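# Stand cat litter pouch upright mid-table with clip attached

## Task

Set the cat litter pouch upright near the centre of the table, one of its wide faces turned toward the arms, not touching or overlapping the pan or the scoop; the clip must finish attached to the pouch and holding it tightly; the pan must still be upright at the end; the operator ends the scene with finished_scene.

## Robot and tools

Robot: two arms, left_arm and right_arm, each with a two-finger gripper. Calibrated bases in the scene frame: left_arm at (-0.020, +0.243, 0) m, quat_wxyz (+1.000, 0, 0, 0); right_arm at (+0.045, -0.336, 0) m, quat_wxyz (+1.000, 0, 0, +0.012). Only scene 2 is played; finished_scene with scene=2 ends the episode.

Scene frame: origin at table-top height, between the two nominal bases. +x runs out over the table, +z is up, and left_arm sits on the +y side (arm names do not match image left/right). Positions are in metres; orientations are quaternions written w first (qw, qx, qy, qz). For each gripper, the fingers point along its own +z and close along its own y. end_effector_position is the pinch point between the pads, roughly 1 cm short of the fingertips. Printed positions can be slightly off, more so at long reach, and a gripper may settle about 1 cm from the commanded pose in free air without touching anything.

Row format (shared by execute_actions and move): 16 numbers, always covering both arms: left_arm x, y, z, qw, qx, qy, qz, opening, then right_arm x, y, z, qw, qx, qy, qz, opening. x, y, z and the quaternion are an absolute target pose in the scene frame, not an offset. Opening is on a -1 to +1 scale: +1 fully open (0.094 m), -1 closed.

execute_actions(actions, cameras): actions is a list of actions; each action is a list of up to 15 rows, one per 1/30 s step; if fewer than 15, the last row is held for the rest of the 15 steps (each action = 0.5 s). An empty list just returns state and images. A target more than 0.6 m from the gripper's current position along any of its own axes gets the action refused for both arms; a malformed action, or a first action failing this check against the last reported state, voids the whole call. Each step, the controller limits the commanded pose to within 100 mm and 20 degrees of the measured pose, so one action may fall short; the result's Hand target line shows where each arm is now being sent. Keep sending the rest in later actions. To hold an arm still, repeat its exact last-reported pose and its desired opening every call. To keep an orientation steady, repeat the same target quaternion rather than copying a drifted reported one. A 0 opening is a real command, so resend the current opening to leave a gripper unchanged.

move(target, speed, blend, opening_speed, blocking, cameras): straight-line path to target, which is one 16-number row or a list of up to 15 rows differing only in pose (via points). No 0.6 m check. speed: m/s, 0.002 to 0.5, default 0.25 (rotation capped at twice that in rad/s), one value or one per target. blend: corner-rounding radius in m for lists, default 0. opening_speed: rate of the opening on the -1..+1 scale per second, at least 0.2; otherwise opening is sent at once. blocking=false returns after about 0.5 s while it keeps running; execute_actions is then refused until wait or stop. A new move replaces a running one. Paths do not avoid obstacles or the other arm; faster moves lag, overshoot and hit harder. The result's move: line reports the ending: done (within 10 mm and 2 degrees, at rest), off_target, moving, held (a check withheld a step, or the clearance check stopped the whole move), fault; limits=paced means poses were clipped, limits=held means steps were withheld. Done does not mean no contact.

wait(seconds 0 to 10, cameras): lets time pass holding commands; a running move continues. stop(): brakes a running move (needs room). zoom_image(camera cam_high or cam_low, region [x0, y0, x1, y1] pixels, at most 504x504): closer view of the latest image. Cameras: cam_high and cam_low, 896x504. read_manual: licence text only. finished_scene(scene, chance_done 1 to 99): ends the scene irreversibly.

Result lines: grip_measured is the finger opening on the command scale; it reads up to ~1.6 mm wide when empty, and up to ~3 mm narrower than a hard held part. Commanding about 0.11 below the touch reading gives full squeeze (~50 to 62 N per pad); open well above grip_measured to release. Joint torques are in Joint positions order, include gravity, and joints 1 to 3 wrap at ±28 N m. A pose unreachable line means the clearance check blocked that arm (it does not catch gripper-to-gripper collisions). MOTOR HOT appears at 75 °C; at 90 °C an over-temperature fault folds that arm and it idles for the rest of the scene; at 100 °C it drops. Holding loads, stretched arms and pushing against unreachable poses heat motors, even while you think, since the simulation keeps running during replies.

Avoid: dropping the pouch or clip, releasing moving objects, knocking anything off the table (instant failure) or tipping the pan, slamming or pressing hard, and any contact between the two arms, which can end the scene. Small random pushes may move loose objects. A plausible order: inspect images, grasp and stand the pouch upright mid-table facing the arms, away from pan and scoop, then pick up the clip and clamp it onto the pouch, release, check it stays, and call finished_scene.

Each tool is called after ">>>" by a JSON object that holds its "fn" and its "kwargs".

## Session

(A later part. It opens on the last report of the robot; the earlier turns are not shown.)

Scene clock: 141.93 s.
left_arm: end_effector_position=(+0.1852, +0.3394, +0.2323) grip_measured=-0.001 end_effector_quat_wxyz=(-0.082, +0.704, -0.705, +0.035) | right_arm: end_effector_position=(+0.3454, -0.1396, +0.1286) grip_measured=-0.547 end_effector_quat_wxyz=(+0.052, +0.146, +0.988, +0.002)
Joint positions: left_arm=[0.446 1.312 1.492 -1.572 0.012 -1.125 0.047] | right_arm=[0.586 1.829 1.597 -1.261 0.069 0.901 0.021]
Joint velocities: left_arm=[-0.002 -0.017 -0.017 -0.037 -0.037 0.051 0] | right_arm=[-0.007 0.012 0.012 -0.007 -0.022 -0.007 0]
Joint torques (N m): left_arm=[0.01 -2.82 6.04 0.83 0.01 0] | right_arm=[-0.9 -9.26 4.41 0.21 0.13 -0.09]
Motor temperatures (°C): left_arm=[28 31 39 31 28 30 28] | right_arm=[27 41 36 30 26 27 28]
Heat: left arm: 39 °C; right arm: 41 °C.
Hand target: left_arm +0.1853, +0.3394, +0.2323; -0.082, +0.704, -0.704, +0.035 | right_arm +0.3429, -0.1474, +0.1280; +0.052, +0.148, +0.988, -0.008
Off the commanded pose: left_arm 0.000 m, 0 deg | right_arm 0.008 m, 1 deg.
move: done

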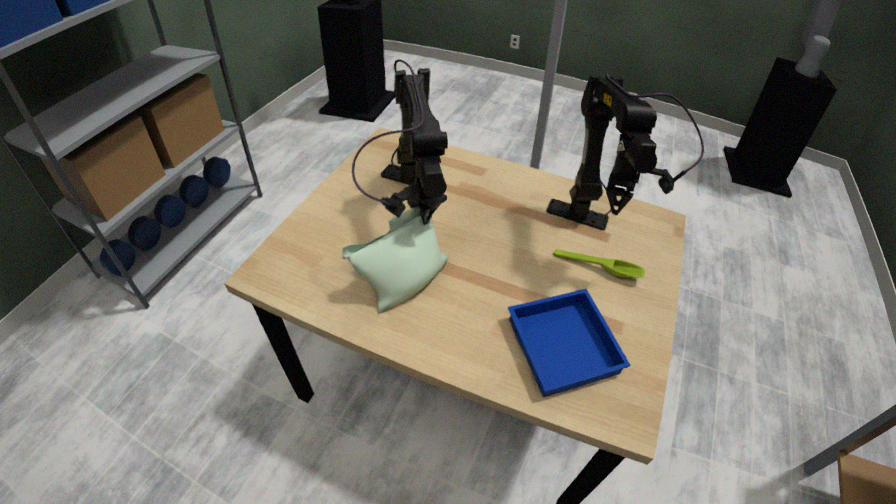

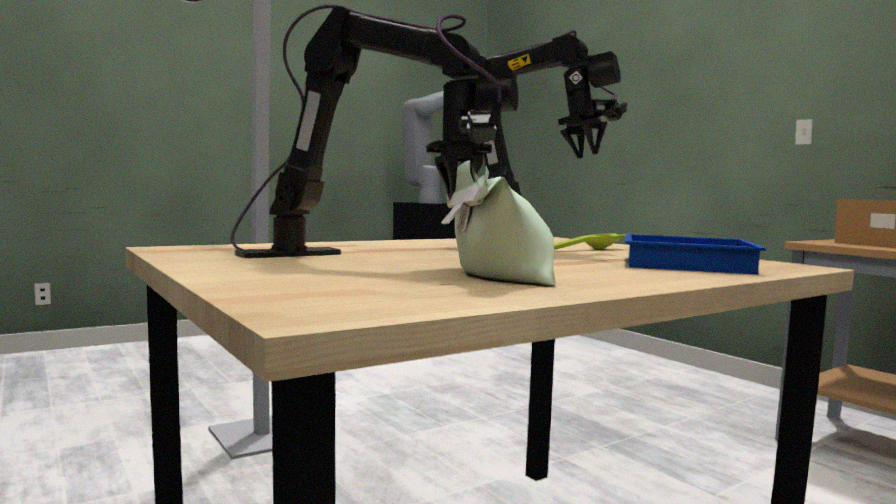

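>>> {"fn": "move", "kwargs": {"target": [0.1853, 0.3394, 0.2323, -0.082, 0.704, -0.704, 0.035, 0.0, 0.3430, -0.1475, 0.1280, 0.0518, 0.1476, 0.9877, -0.0077, -0.8], "opening_speed": 0.4, "speed": 0.05, "cameras": ["cam_low", "cam_high"]}}

>>> {"fn": "zoom_image", "kwargs": {"camera": "cam_low", "region": [415, 140, 515, 215]}}

>>> {"fn": "zoom_image", "kwargs": {"camera": "cam_high", "region": [340, 195, 450, 270]}}

Scene clock: 142.87 s.
left_arm: end_effector_position=(+0.1852, +0.3394, +0.2323) grip_measured=-0.001 end_effector_quat_wxyz=(-0.082, +0.704, -0.705, +0.035) | right_arm: end_effector_position=(+0.3460, -0.1392, +0.1287) grip_measured=-0.729 end_effector_quat_wxyz=(+0.053, +0.146, +0.988, +0.002)
Joint positions: left_arm=[0.446 1.312 1.492 -1.572 0.012 -1.125 0.047] | right_arm=[0.586 1.829 1.597 -1.259 0.069 0.901 0.013]
Joint velocities: left_arm=[-0.012 0.002 0.007 -0.037 0.037 0.007 0.001] | right_arm=[-0.012 -0.022 -0.017 -0.037 -0.022 -0.037 -0.001]
Joint torques (N m): left_arm=[-0.12 -2.85 5.96 0.76 -0.02 -0.02] | right_arm=[-0.68 -9.28 4.66 0.24 0.11 -0.07]
Motor temperatures (°C): left_arm=[28 31 39 31 28 30 28] | right_arm=[27 42 36 30 26 27 28]
Heat: left arm: 39 °C; right arm: 42 °C.
Hand target: left_arm +0.1853, +0.3394, +0.2323; -0.082, +0.704, -0.704, +0.035 | right_arm +0.3429, -0.1473, +0.1279; +0.052, +0.148, +0.988, -0.008
Off the commanded pose: left_arm 0.000 m, 0 deg | right_arm 0.009 m, 1 deg.
move: done

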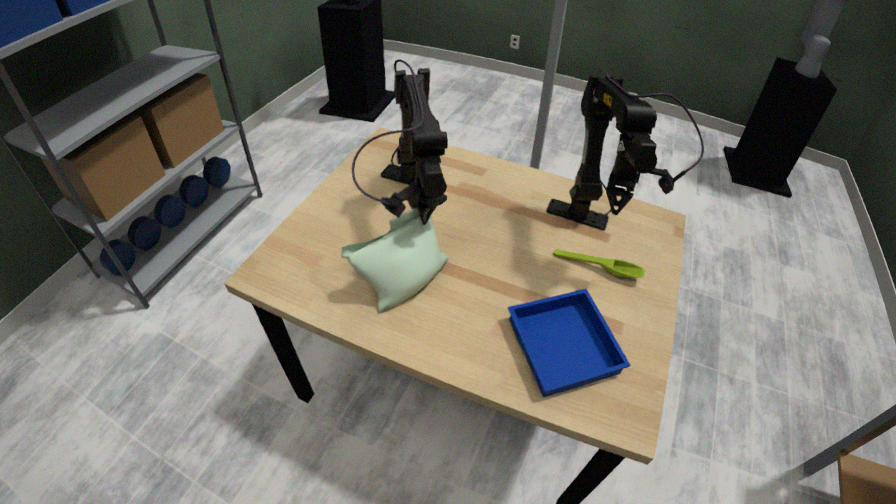

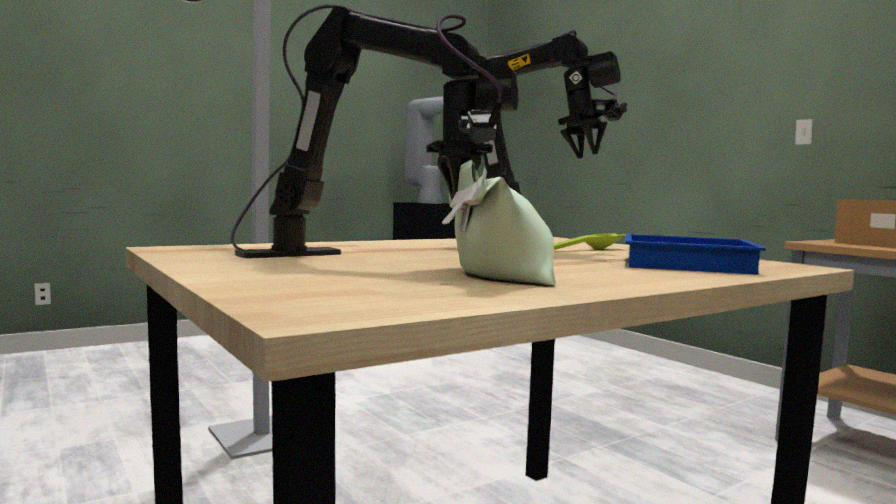

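Scaled by 5.040.

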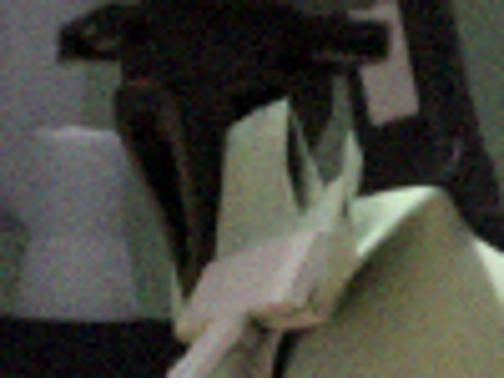

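Scaled by 4.582.

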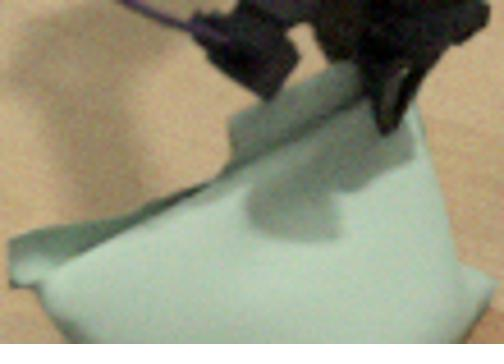

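>>> {"fn": "move", "kwargs": {"target": [[0.1853, 0.3394, 0.2323, -0.082, 0.704, -0.704, 0.035, 0.0, 0.3440, -0.1400, 0.1300, 0.0518, 0.1476, 0.9877, -0.0077, -0.84], [0.1853, 0.3394, 0.2323, -0.082, 0.704, -0.704, 0.035, 0.0, 0.3440, -0.1400, 0.1420, 0.0518, 0.1476, 0.9877, -0.0077, -0.84]], "opening_speed": 0.4, "speed": 0.03, "cameras": ["cam_low", "cam_high"]}}

>>> {"fn": "zoom_image", "kwargs": {"camera": "cam_low", "region": [400, 140, 580, 300]}}

>>> {"fn": "zoom_image", "kwargs": {"camera": "cam_high", "region": [330, 190, 460, 320]}}

Scene clock: 144.17 s.
left_arm: end_effector_position=(+0.1852, +0.3394, +0.2323) grip_measured=-0.001 end_effector_quat_wxyz=(-0.082, +0.704, -0.705, +0.035) | right_arm: end_effector_position=(+0.3460, -0.1391, +0.1323) grip_measured=-0.736 end_effector_quat_wxyz=(+0.051, +0.149, +0.988, +0.001)
Joint positions: left_arm=[0.446 1.312 1.492 -1.572 0.012 -1.125 0.047] | right_arm=[0.586 1.834 1.618 -1.279 0.069 0.906 0.012]
Joint velocities: left_arm=[0.017 0.007 -0.032 -0.051 -0.022 0.007 -0.001] | right_arm=[0.007 0.002 -0.022 0.037 -0.037 -0.037 0]
Joint torques (N m): left_arm=[-0.12 -2.8 5.93 0.74 0.02 -0.04] | right_arm=[0.62 -8.1 9.05 -0.18 0.17 0.04]
Motor temperatures (°C): left_arm=[28 31 39 31 28 30 28] | right_arm=[27 42 36 30 26 27 28]
Heat: left arm: 39 °C; right arm: 42 °C.
Hand target: left_arm +0.1853, +0.3394, +0.2323; -0.082, +0.704, -0.704, +0.035 | right_arm +0.3438, -0.1401, +0.1417; +0.052, +0.148, +0.988, -0.007
Off the commanded pose: left_arm 0.000 m, 0 deg | right_arm 0.010 m, 1 deg.
move: done

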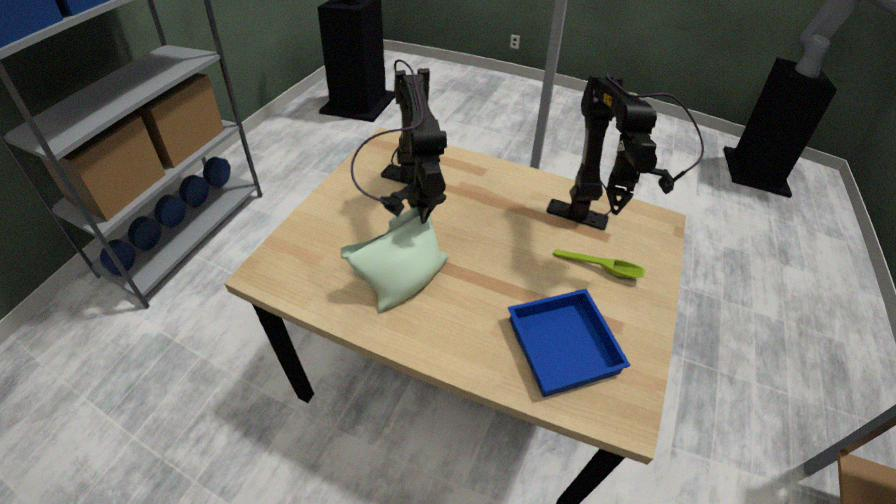

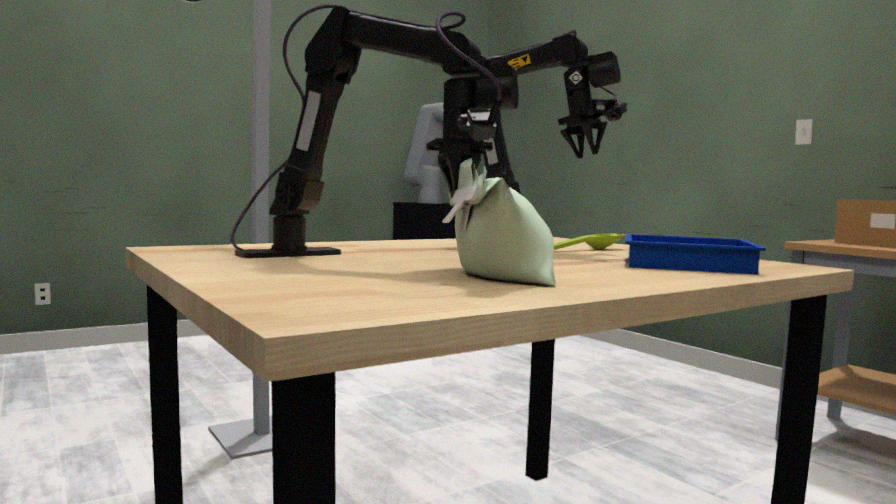

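Scaled by 2.800.

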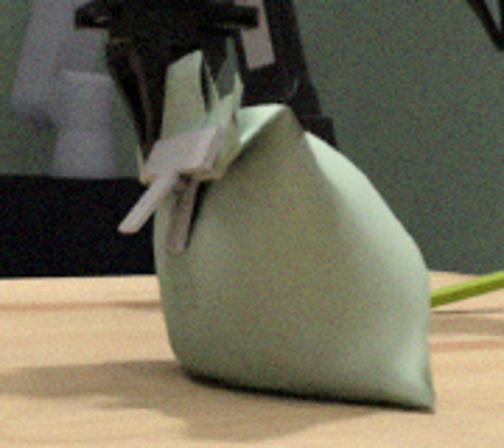

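Scaled by 3.877.

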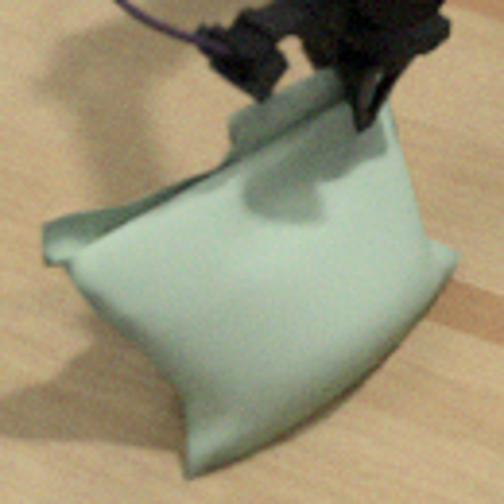

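>>> {"fn": "move", "kwargs": {"target": [[0.1853, 0.3394, 0.2323, -0.082, 0.704, -0.704, 0.035, 0.0, 0.3440, -0.1400, 0.1480, 0.0518, 0.1476, 0.9877, -0.0077, -0.84], [0.1853, 0.3394, 0.2323, -0.082, 0.704, -0.704, 0.035, 0.0, 0.3140, -0.1310, 0.1480, 0.0518, 0.1476, 0.9877, -0.0077, -0.84]], "opening_speed": 0.4, "speed": 0.04, "cameras": ["cam_low", "cam_high"]}}

>>> {"fn": "zoom_image", "kwargs": {"camera": "cam_low", "region": [400, 140, 580, 300]}}

>>> {"fn": "zoom_image", "kwargs": {"camera": "cam_high", "region": [330, 190, 460, 320]}}

Scene clock: 145.80 s.
left_arm: end_effector_position=(+0.1852, +0.3394, +0.2323) grip_measured=-0.001 end_effector_quat_wxyz=(-0.082, +0.704, -0.705, +0.035) | right_arm: end_effector_position=(+0.3306, -0.1260, +0.1342) grip_measured=-0.739 end_effector_quat_wxyz=(+0.056, +0.154, +0.986, -0.006)
Joint positions: left_arm=[0.446 1.312 1.492 -1.572 0.012 -1.125 0.047] | right_arm=[0.652 1.823 1.611 -1.293 0.091 0.984 0.012]
Joint velocities: left_arm=[-0.027 -0.012 -0.007 0.095 0.007 0.007 0.001] | right_arm=[0.017 0.012 -0.007 0.022 -0.051 0.007 -0.001]
Joint torques (N m): left_arm=[0.08 -2.73 5.9 0.76 0.01 0.03] | right_arm=[1.87 -12.03 5.16 -0.19 -0.03 0.02]
Motor temperatures (°C): left_arm=[28 31 39 31 28 30 28] | right_arm=[27 42 36 30 26 27 29]
Heat: left arm: 39 °C; right arm: 42 °C.
Hand target: left_arm +0.1853, +0.3394, +0.2323; -0.082, +0.704, -0.704, +0.035 | right_arm +0.3145, -0.1304, +0.1470; +0.051, +0.148, +0.988, -0.008
Off the commanded pose: left_arm 0.000 m, 0 deg | right_arm 0.022 m, 1 deg.
move: off_target (right_arm)

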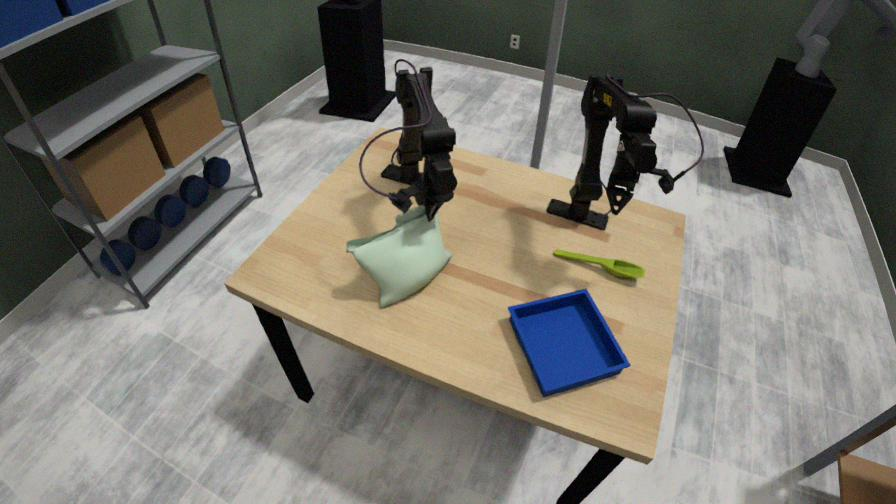

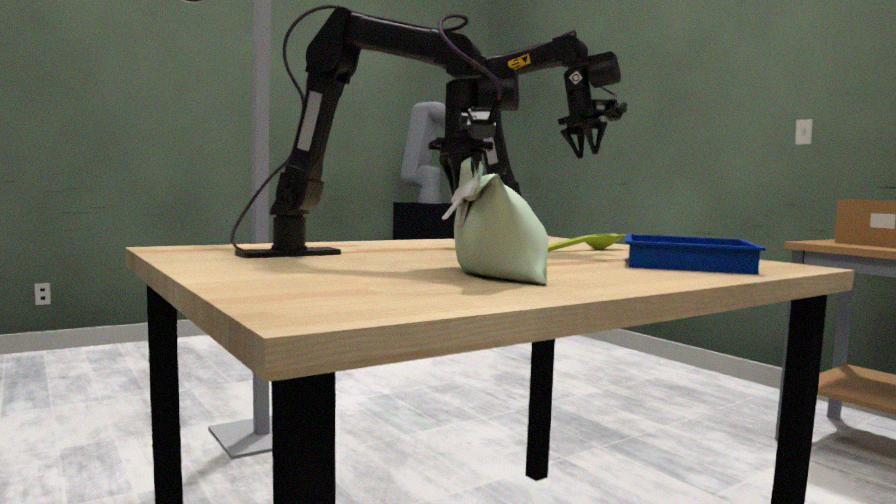

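Scaled by 2.800.

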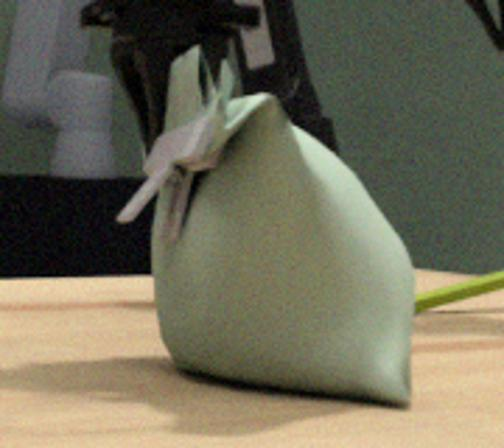

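Scaled by 3.877.

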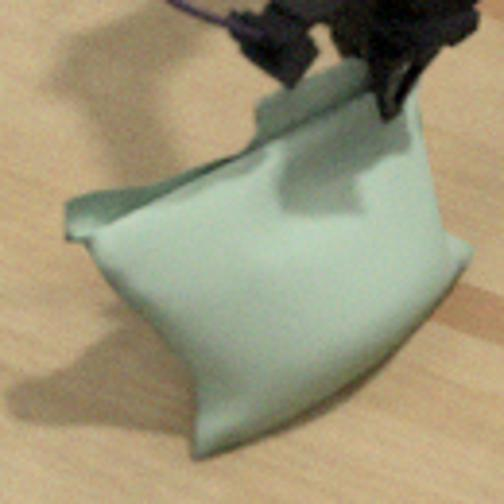

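>>> {"fn": "move", "kwargs": {"target": [0.1853, 0.3394, 0.2323, -0.082, 0.704, -0.704, 0.035, 0.0, 0.2450, -0.0800, 0.1600, 0.0515, 0.1734, 0.9835, -0.0091, -0.84], "speed": 0.05, "cameras": ["cam_low", "cam_high"]}}

>>> {"fn": "zoom_image", "kwargs": {"camera": "cam_low", "region": [400, 140, 580, 300]}}

>>> {"fn": "zoom_image", "kwargs": {"camera": "cam_high", "region": [340, 180, 470, 310]}}

Scene clock: 150.43 s.
left_arm: end_effector_position=(+0.1852, +0.3394, +0.2323) grip_measured=-0.001 end_effector_quat_wxyz=(-0.082, +0.704, -0.705, +0.035) | right_arm: end_effector_position=(+0.2523, -0.0785, +0.1381) grip_measured=-0.739 end_effector_quat_wxyz=(+0.042, +0.182, +0.982, -0.026)
Joint positions: left_arm=[0.446 1.312 1.492 -1.572 0.012 -1.125 0.047] | right_arm=[0.919 1.805 1.605 -1.383 0.098 1.309 0.012]
Joint velocities: left_arm=[-0.007 0.017 0.002 -0.007 -0.037 -0.022 -0.001] | right_arm=[-0.002 -0.002 -0.012 -0.051 -0.007 0.007 -0.001]
Joint torques (N m): left_arm=[0.05 -2.82 5.98 0.74 -0.03 -0.01] | right_arm=[1.72 -11.92 7.64 -0.23 -0.03 -0.01]
Motor temperatures (°C): left_arm=[28 31 39 31 28 30 28] | right_arm=[27 44 36 29 26 27 29]
Heat: left arm: 39 °C; right arm: 44 °C.
Hand target: left_arm +0.1853, +0.3394, +0.2323; -0.082, +0.704, -0.704, +0.035 | right_arm +0.2441, -0.0788, +0.1589; +0.048, +0.174, +0.984, -0.010
Off the commanded pose: left_arm 0.000 m, 0 deg | right_arm 0.023 m, 2 deg.
move: off_target (right_arm)

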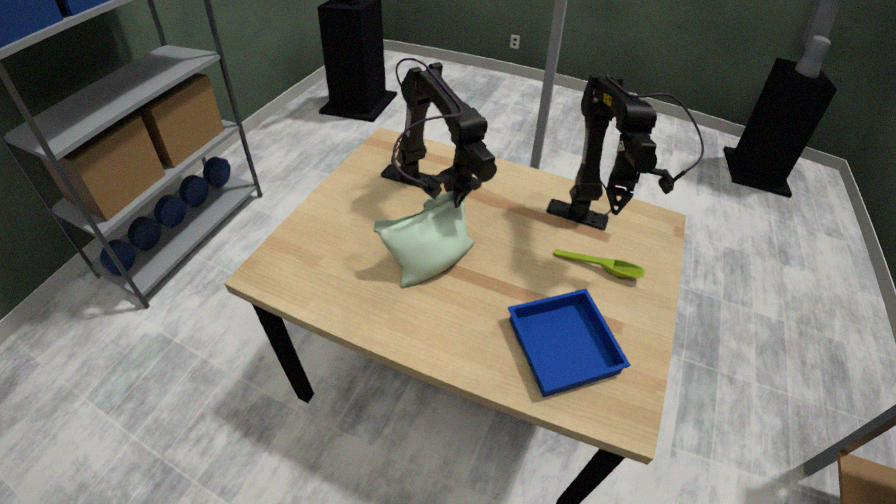

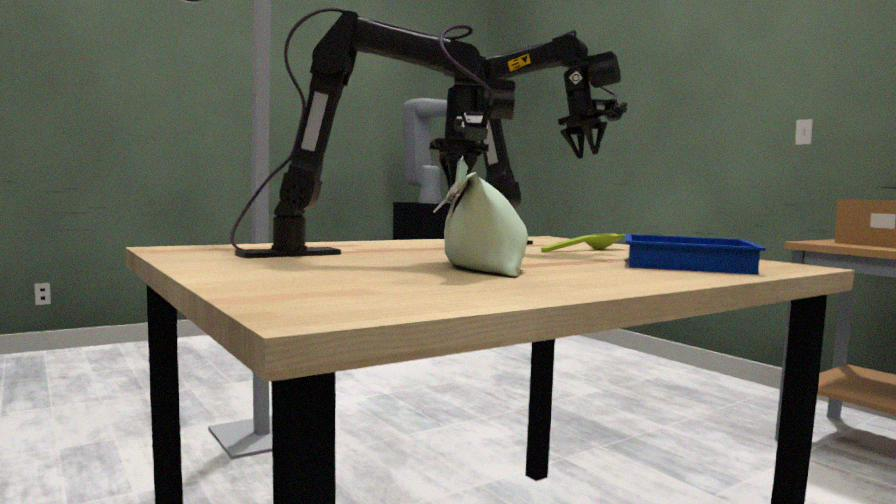

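Scaled by 2.800.

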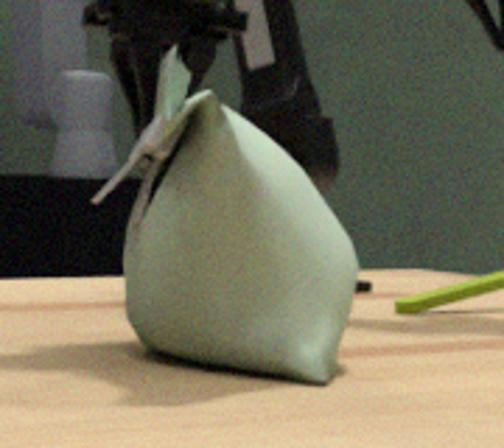

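Scaled by 3.877.

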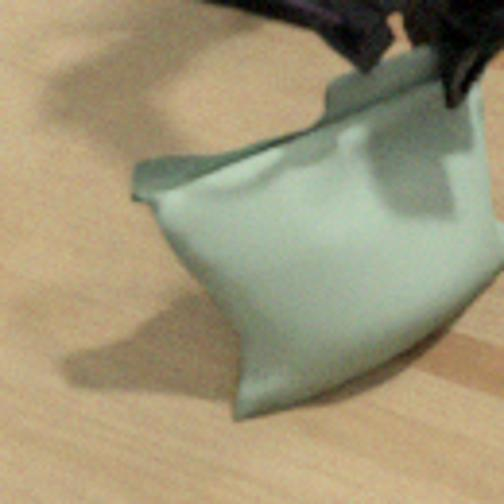

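>>> {"fn": "move", "kwargs": {"target": [[0.1853, 0.3394, 0.2323, -0.082, 0.704, -0.704, 0.035, 0.0, 0.1750, -0.0380, 0.1600, 0.0512, 0.2076, 0.9768, -0.0109, -0.84]], "speed": 0.06, "cameras": ["cam_low", "cam_high"]}}

>>> {"fn": "zoom_image", "kwargs": {"camera": "cam_low", "region": [400, 140, 580, 300]}}

>>> {"fn": "zoom_image", "kwargs": {"camera": "cam_high", "region": [370, 160, 510, 300]}}

Scene clock: 153.37 s.
left_arm: end_effector_position=(+0.1852, +0.3394, +0.2323) grip_measured=-0.001 end_effector_quat_wxyz=(-0.082, +0.704, -0.705, +0.035) | right_arm: end_effector_position=(+0.1762, -0.0397, +0.1423) grip_measured=-0.739 end_effector_quat_wxyz=(+0.042, +0.211, +0.976, -0.026)
Joint positions: left_arm=[0.446 1.312 1.492 -1.572 0.012 -1.125 0.047] | right_arm=[1.176 1.805 1.622 -1.425 0.09 1.626 0.012]
Joint velocities: left_arm=[0.007 0.007 -0.002 0.007 -0.007 -0.095 0.001] | right_arm=[0.002 0.002 0.007 -0.139 -0.037 0.037 0]
Joint torques (N m): left_arm=[0.09 -2.81 6.08 0.77 -0.01 -0.07] | right_arm=[1.07 -9.31 9.68 -0.32 0.13 0.09]
Motor temperatures (°C): left_arm=[28 31 39 31 28 30 28] | right_arm=[27 44 36 29 26 27 29]
Heat: left arm: 39 °C; right arm: 44 °C.
Hand target: left_arm +0.1853, +0.3394, +0.2323; -0.082, +0.704, -0.704, +0.035 | right_arm +0.1741, -0.0374, +0.1596; +0.049, +0.208, +0.977, -0.012
Off the commanded pose: left_arm 0.000 m, 0 deg | right_arm 0.018 m, 2 deg.
move: off_target (right_arm)

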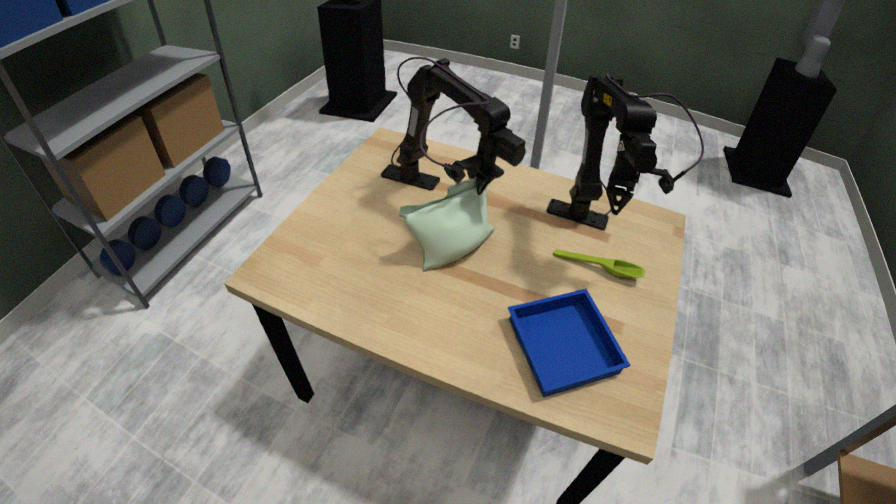

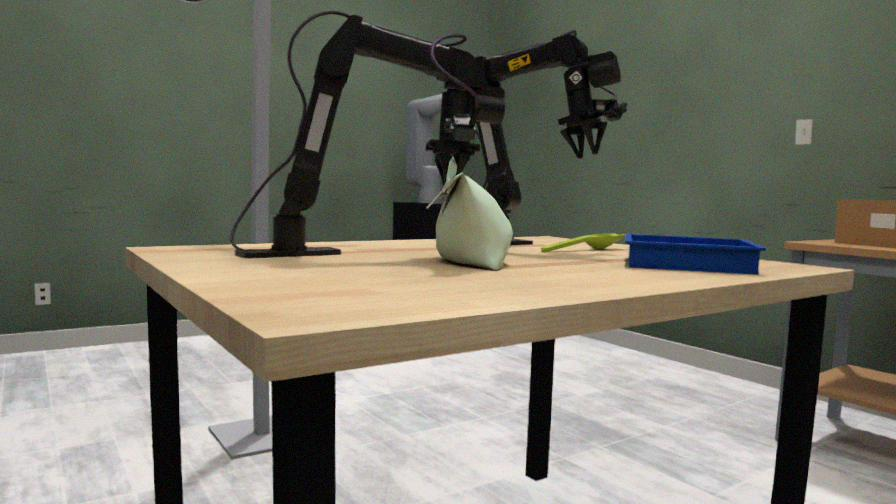

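Scaled by 2.800.

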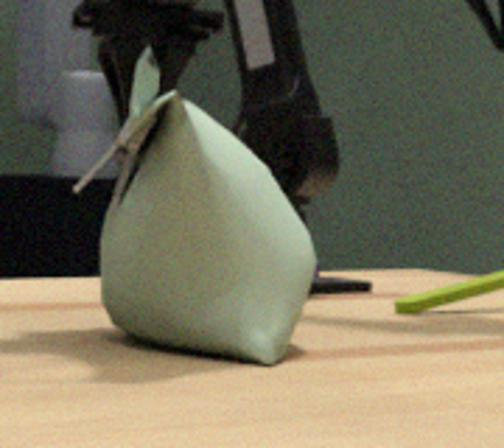

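Scaled by 3.600.

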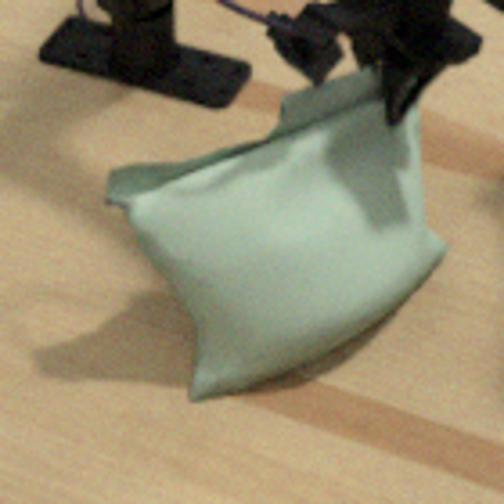

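>>> {"fn": "move", "kwargs": {"target": [[0.1853, 0.3394, 0.2323, -0.082, 0.704, -0.704, 0.035, 0.0, 0.1660, 0.0050, 0.1650, 0.0506, 0.2585, 0.9646, -0.0136, -0.84], [0.1853, 0.3394, 0.2323, -0.082, 0.704, -0.704, 0.035, 0.0, 0.1580, 0.0500, 0.1650, 0.0499, 0.3003, 0.9524, -0.0157, -0.84]], "speed": 0.05, "blend": 0.02, "cameras": ["cam_low", "cam_high"]}}

>>> {"fn": "zoom_image", "kwargs": {"camera": "cam_low", "region": [400, 140, 580, 300]}}

>>> {"fn": "zoom_image", "kwargs": {"camera": "cam_high", "region": [390, 140, 530, 280]}}

Scene clock: 157.33 s.
left_arm: end_effector_position=(+0.1852, +0.3394, +0.2323) grip_measured=-0.001 end_effector_quat_wxyz=(-0.082, +0.704, -0.705, +0.035) | right_arm: end_effector_position=(+0.1605, +0.0395, +0.1504) grip_measured=-0.739 end_effector_quat_wxyz=(+0.042, +0.307, +0.951, -0.010)
Joint positions: left_arm=[0.446 1.312 1.492 -1.572 0.012 -1.125 0.047] | right_arm=[1.283 2.091 2.052 -1.555 0.083 1.932 0.012]
Joint velocities: left_arm=[-0.012 0.002 -0.002 0.022 -0.037 -0.037 0] | right_arm=[0.002 -0.002 -0.002 -0.066 -0.007 -0.051 -0.001]
Joint torques (N m): left_arm=[0.21 -2.88 5.96 0.78 0.03 0] | right_arm=[1.46 -10.28 10 -0.01 0.19 -0.11]
Motor temperatures (°C): left_arm=[28 31 39 31 28 30 28] | right_arm=[27 45 37 29 26 27 29]
Heat: left arm: 39 °C; right arm: 45 °C.
Hand target: left_arm +0.1853, +0.3394, +0.2323; -0.082, +0.704, -0.704, +0.035 | right_arm +0.1583, +0.0490, +0.1643; +0.047, +0.298, +0.953, +0.015
Off the commanded pose: left_arm 0.000 m, 0 deg | right_arm 0.018 m, 1 deg.
joint sent to its limit (right arm) — joint 4 (wrist pitch), lower limit. The joint targets are off in orientation, not in position.
move: off_target (right_arm)

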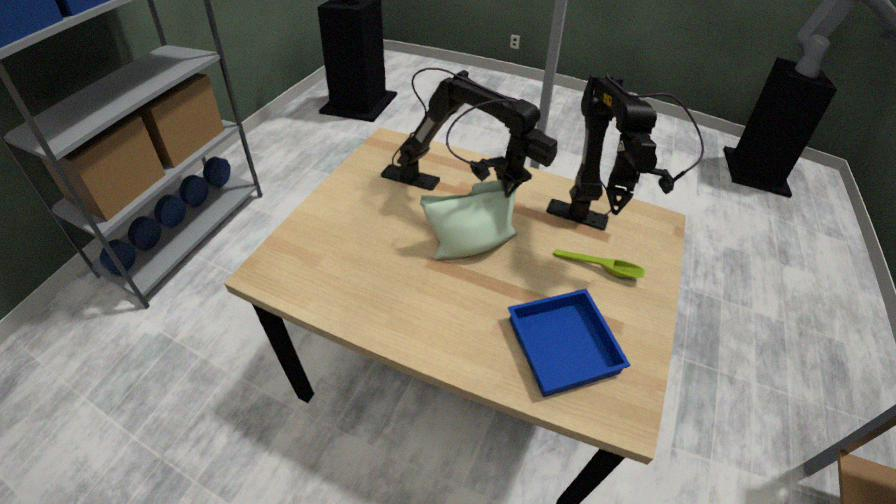

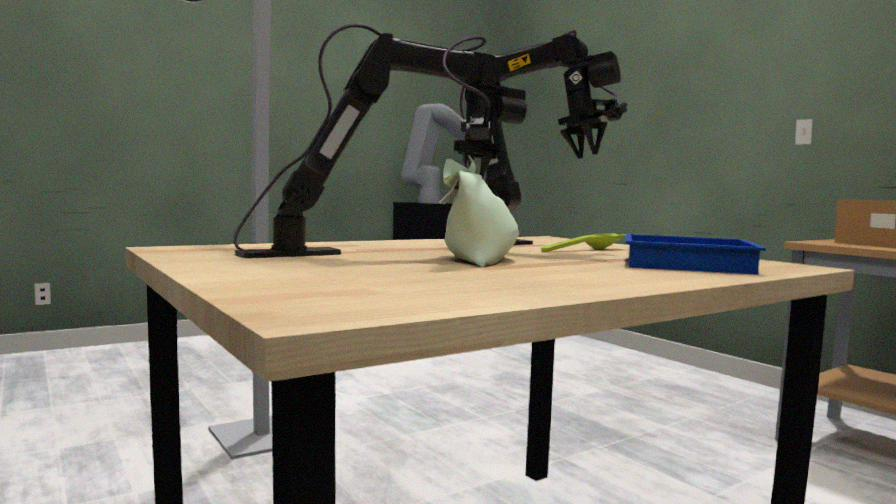

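Scaled by 2.800.

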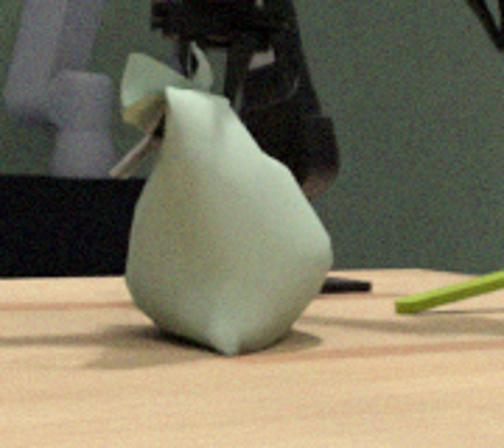

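Scaled by 3.600.

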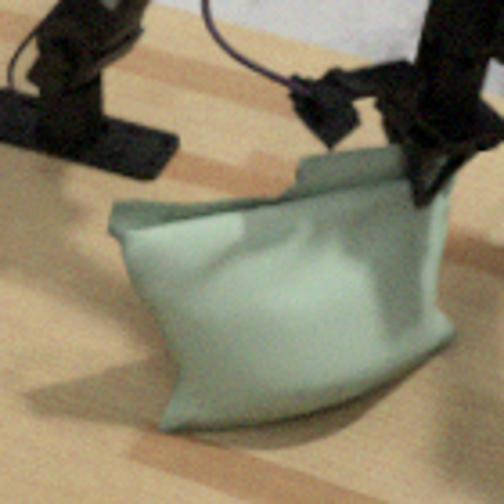

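>>> {"fn": "move", "kwargs": {"target": [[0.1853, 0.3394, 0.2323, -0.082, 0.704, -0.704, 0.035, 0.0, 0.1250, 0.0660, 0.1580, 0.0499, 0.3003, 0.9524, -0.0157, -0.84]], "speed": 0.05, "cameras": ["cam_low", "cam_high"]}}

>>> {"fn": "zoom_image", "kwargs": {"camera": "cam_low", "region": [400, 140, 580, 300]}}

>>> {"fn": "zoom_image", "kwargs": {"camera": "cam_high", "region": [390, 140, 530, 280]}}

Scene clock: 160.30 s.
left_arm: end_effector_position=(+0.1852, +0.3394, +0.2323) grip_measured=-0.001 end_effector_quat_wxyz=(-0.082, +0.704, -0.705, +0.035) | right_arm: end_effector_position=(+0.1289, +0.0558, +0.1462) grip_measured=-0.739 end_effector_quat_wxyz=(+0.043, +0.307, +0.951, -0.006)
Joint positions: left_arm=[0.446 1.312 1.492 -1.572 0.012 -1.125 0.047] | right_arm=[1.37 2.127 2.09 -1.558 0.084 2.02 0.012]
Joint velocities: left_arm=[-0.002 0.012 0.002 0.051 -0.081 -0.022 0] | right_arm=[-0.002 0.007 -0.017 -0.022 0.095 0.022 0.002]
Joint torques (N m): left_arm=[0.12 -2.85 5.9 0.75 -0.03 -0.04] | right_arm=[1.72 -10.28 9.62 0.05 0.12 -0.07]
Motor temperatures (°C): left_arm=[28 31 39 31 28 30 28] | right_arm=[27 45 38 29 26 27 29]
Heat: left arm: 39 °C; right arm: 45 °C.
Hand target: left_arm +0.1853, +0.3394, +0.2323; -0.082, +0.704, -0.704, +0.035 | right_arm +0.1248, +0.0654, +0.1577; +0.045, +0.299, +0.953, +0.017
Off the commanded pose: left_arm 0.000 m, 0 deg | right_arm 0.016 m, 2 deg.
joint sent to its limit (right arm) — joint 4 (wrist pitch), lower limit. The joint targets are off in orientation, not in position.
move: off_target (right_arm)

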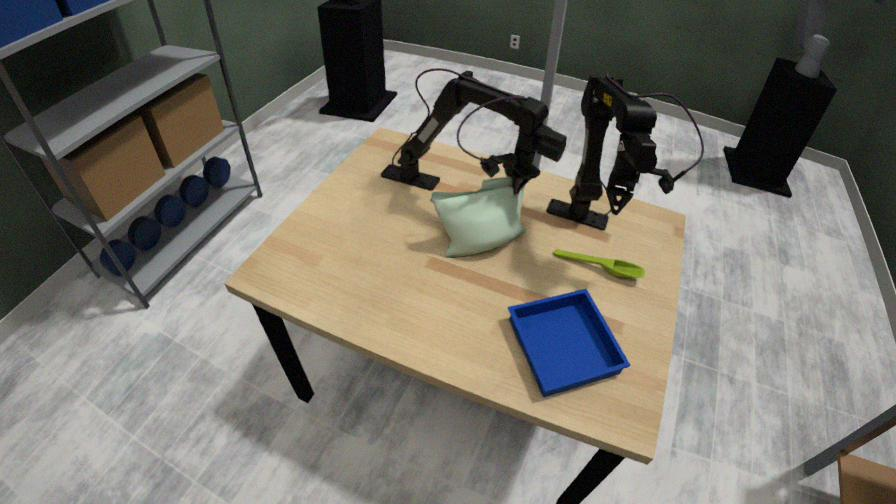

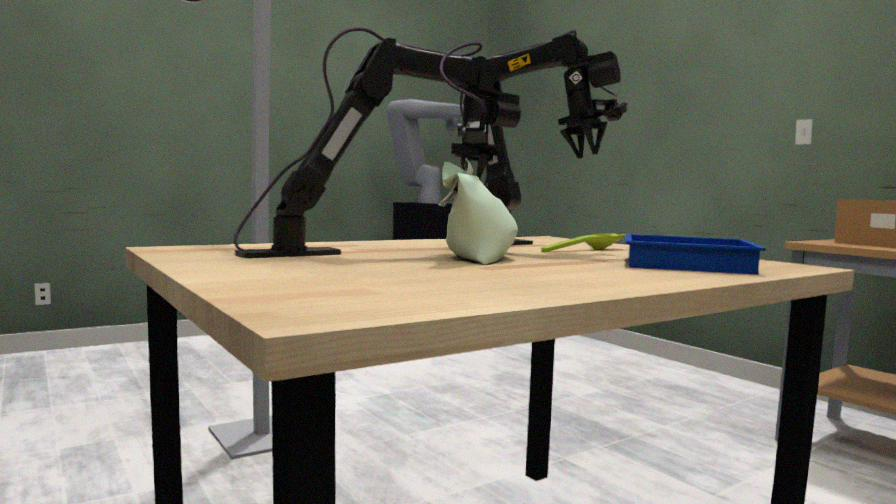

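Scaled by 2.800.

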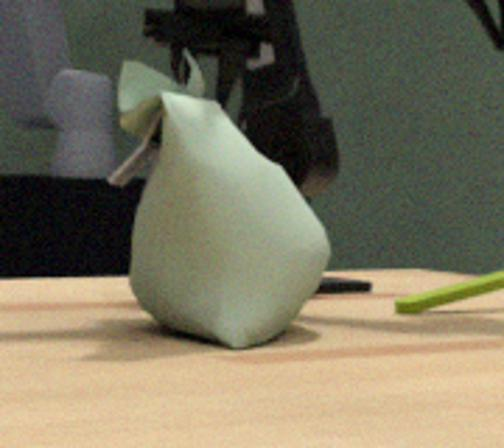

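Scaled by 3.600.

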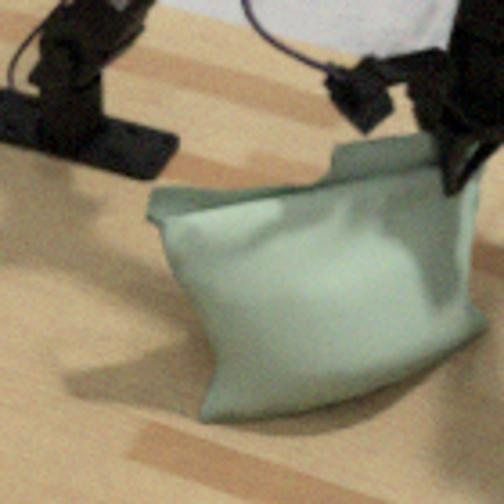

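>>> {"fn": "move", "kwargs": {"target": [[0.1853, 0.3394, 0.2323, -0.082, 0.704, -0.704, 0.035, 0.0, 0.1290, 0.0580, 0.1280, 0.0499, 0.3003, 0.9524, -0.0157, -0.84]], "speed": 0.03, "cameras": ["cam_low", "cam_high"]}}

>>> {"fn": "move", "kwargs": {"target": [[0.1853, 0.3394, 0.2323, -0.082, 0.704, -0.704, 0.035, 0.0, 0.1290, 0.0580, 0.1280, 0.0499, 0.3003, 0.9524, -0.0157, 0.0]], "opening_speed": 0.5, "speed": 0.03, "cameras": ["cam_low", "cam_high"]}}

>>> {"fn": "zoom_image", "kwargs": {"camera": "cam_low", "region": [400, 140, 580, 300]}}

>>> {"fn": "zoom_image", "kwargs": {"camera": "cam_high", "region": [390, 140, 530, 280]}}

Scene clock: 161.97 s.
left_arm: end_effector_position=(+0.1852, +0.3394, +0.2323) grip_measured=-0.001 end_effector_quat_wxyz=(-0.082, +0.704, -0.705, +0.035) | right_arm: end_effector_position=(+0.1285, +0.0576, +0.1380) grip_measured=-0.739 end_effector_quat_wxyz=(+0.041, +0.307, +0.951, -0.007)
Joint positions: left_arm=[0.446 1.312 1.492 -1.572 0.012 -1.125 0.047] | right_arm=[1.37 2.13 2.063 -1.53 0.079 2.021 0.012]
Joint velocities: left_arm=[-0.007 0.012 0.002 -0.037 -0.022 -0.022 0] | right_arm=[0.002 -0.007 -0.017 -0.037 -0.022 0.022 0.001]
Joint torques (N m): left_arm=[0.14 -2.82 6.19 0.77 -0.01 0.04] | right_arm=[0.31 -9.21 4.48 0.2 0.16 -0.17]
Motor temperatures (°C): left_arm=[28 31 39 31 28 30 28] | right_arm=[27 45 38 29 26 27 29]
Heat: left arm: 39 °C; right arm: 45 °C.
Hand target: left_arm +0.1853, +0.3394, +0.2323; -0.082, +0.704, -0.704, +0.035 | right_arm +0.1290, +0.0580, +0.1281; +0.050, +0.300, +0.952, -0.016
Off the commanded pose: left_arm 0.000 m, 0 deg | right_arm 0.010 m, 2 deg.
move: done

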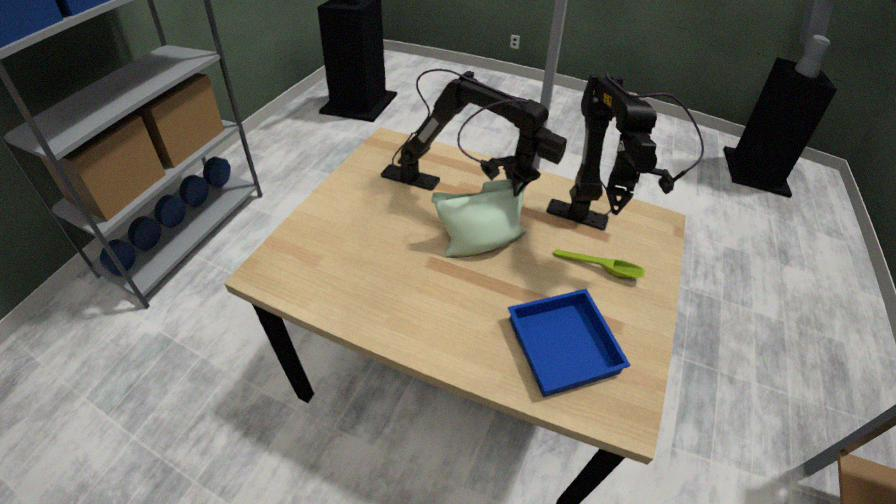

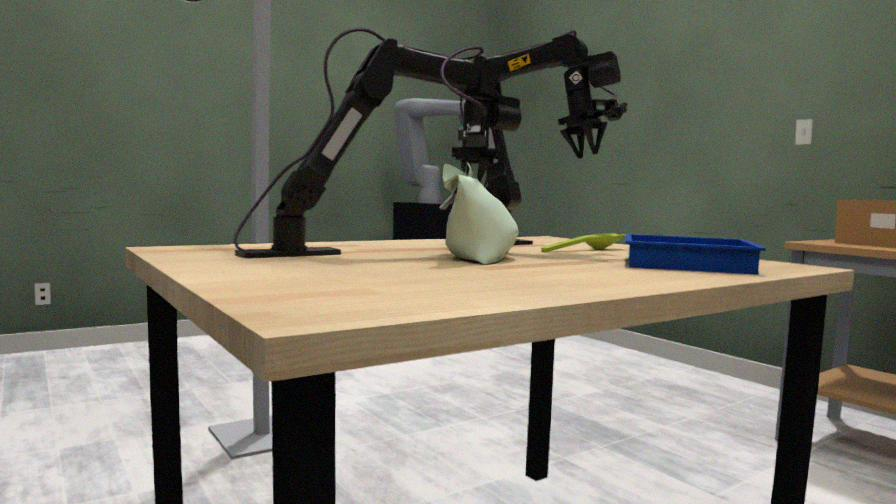

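Scene clock: 163.87 s.
left_arm: end_effector_position=(+0.1852, +0.3394, +0.2323) grip_measured=-0.001 end_effector_quat_wxyz=(-0.082, +0.704, -0.705, +0.035) | right_arm: end_effector_position=(+0.1288, +0.0601, +0.1379) grip_measured=-0.002 end_effector_quat_wxyz=(+0.040, +0.307, +0.951, -0.003)
Joint positions: left_arm=[0.446 1.312 1.492 -1.572 0.012 -1.125 0.047] | right_arm=[1.371 2.13 2.063 -1.52 0.079 2.019 0.047]
Joint velocities: left_arm=[0.002 0.017 0.012 -0.022 -0.051 -0.037 0] | right_arm=[0.002 -0.002 -0.002 0.051 -0.037 -0.022 -0.001]
Joint torques (N m): left_arm=[0.06 -2.86 5.98 0.79 0 -0.02] | right_arm=[0.28 -9.4 4.56 0.11 0.24 -0.13]
Motor temperatures (°C): left_arm=[28 31 39 31 28 30 28] | right_arm=[27 45 37 29 26 27 29]
Heat: left arm: 39 °C; right arm: 45 °C.
Hand target: left_arm +0.1853, +0.3394, +0.2323; -0.082, +0.704, -0.704, +0.035 | right_arm +0.1289, +0.0579, +0.1281; +0.050, +0.300, +0.952, -0.016
Off the commanded pose: left_arm 0.000 m, 0 deg | right_arm 0.010 m, 2 deg.
move: done

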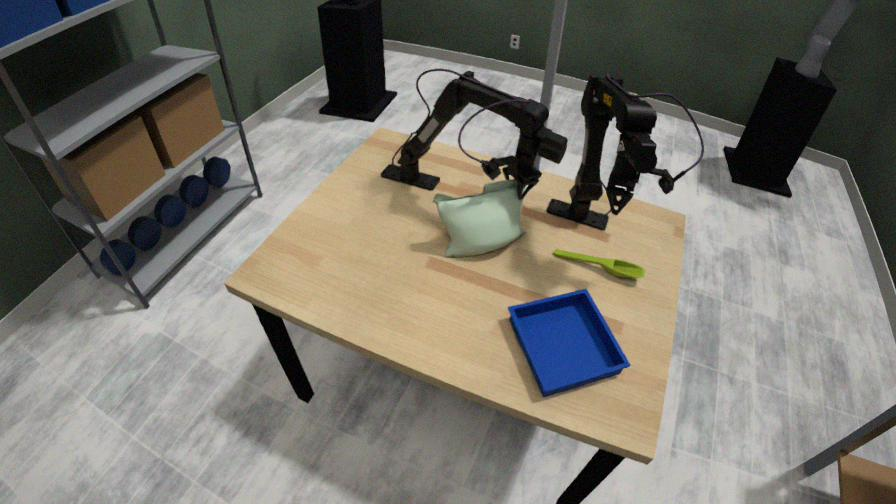

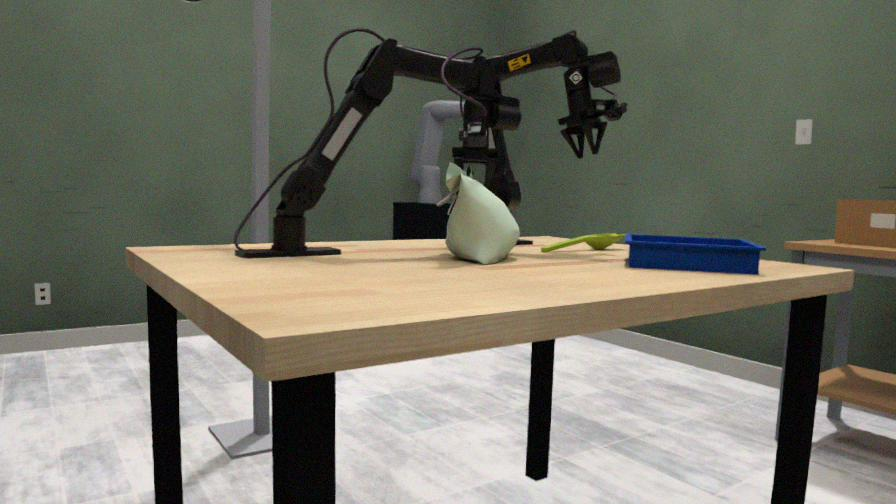

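Scaled by 2.800.

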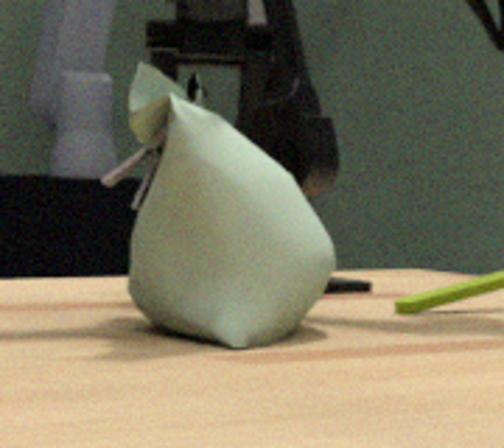

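Scaled by 3.600.

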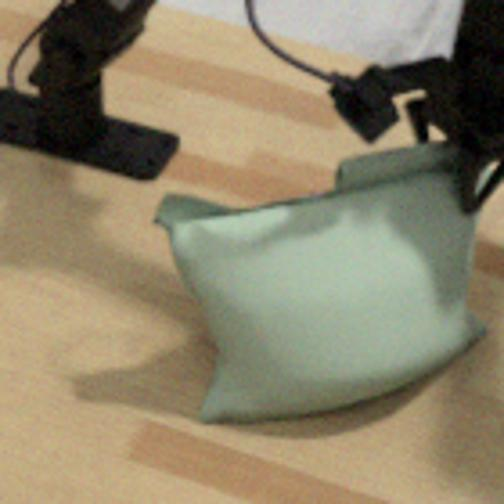

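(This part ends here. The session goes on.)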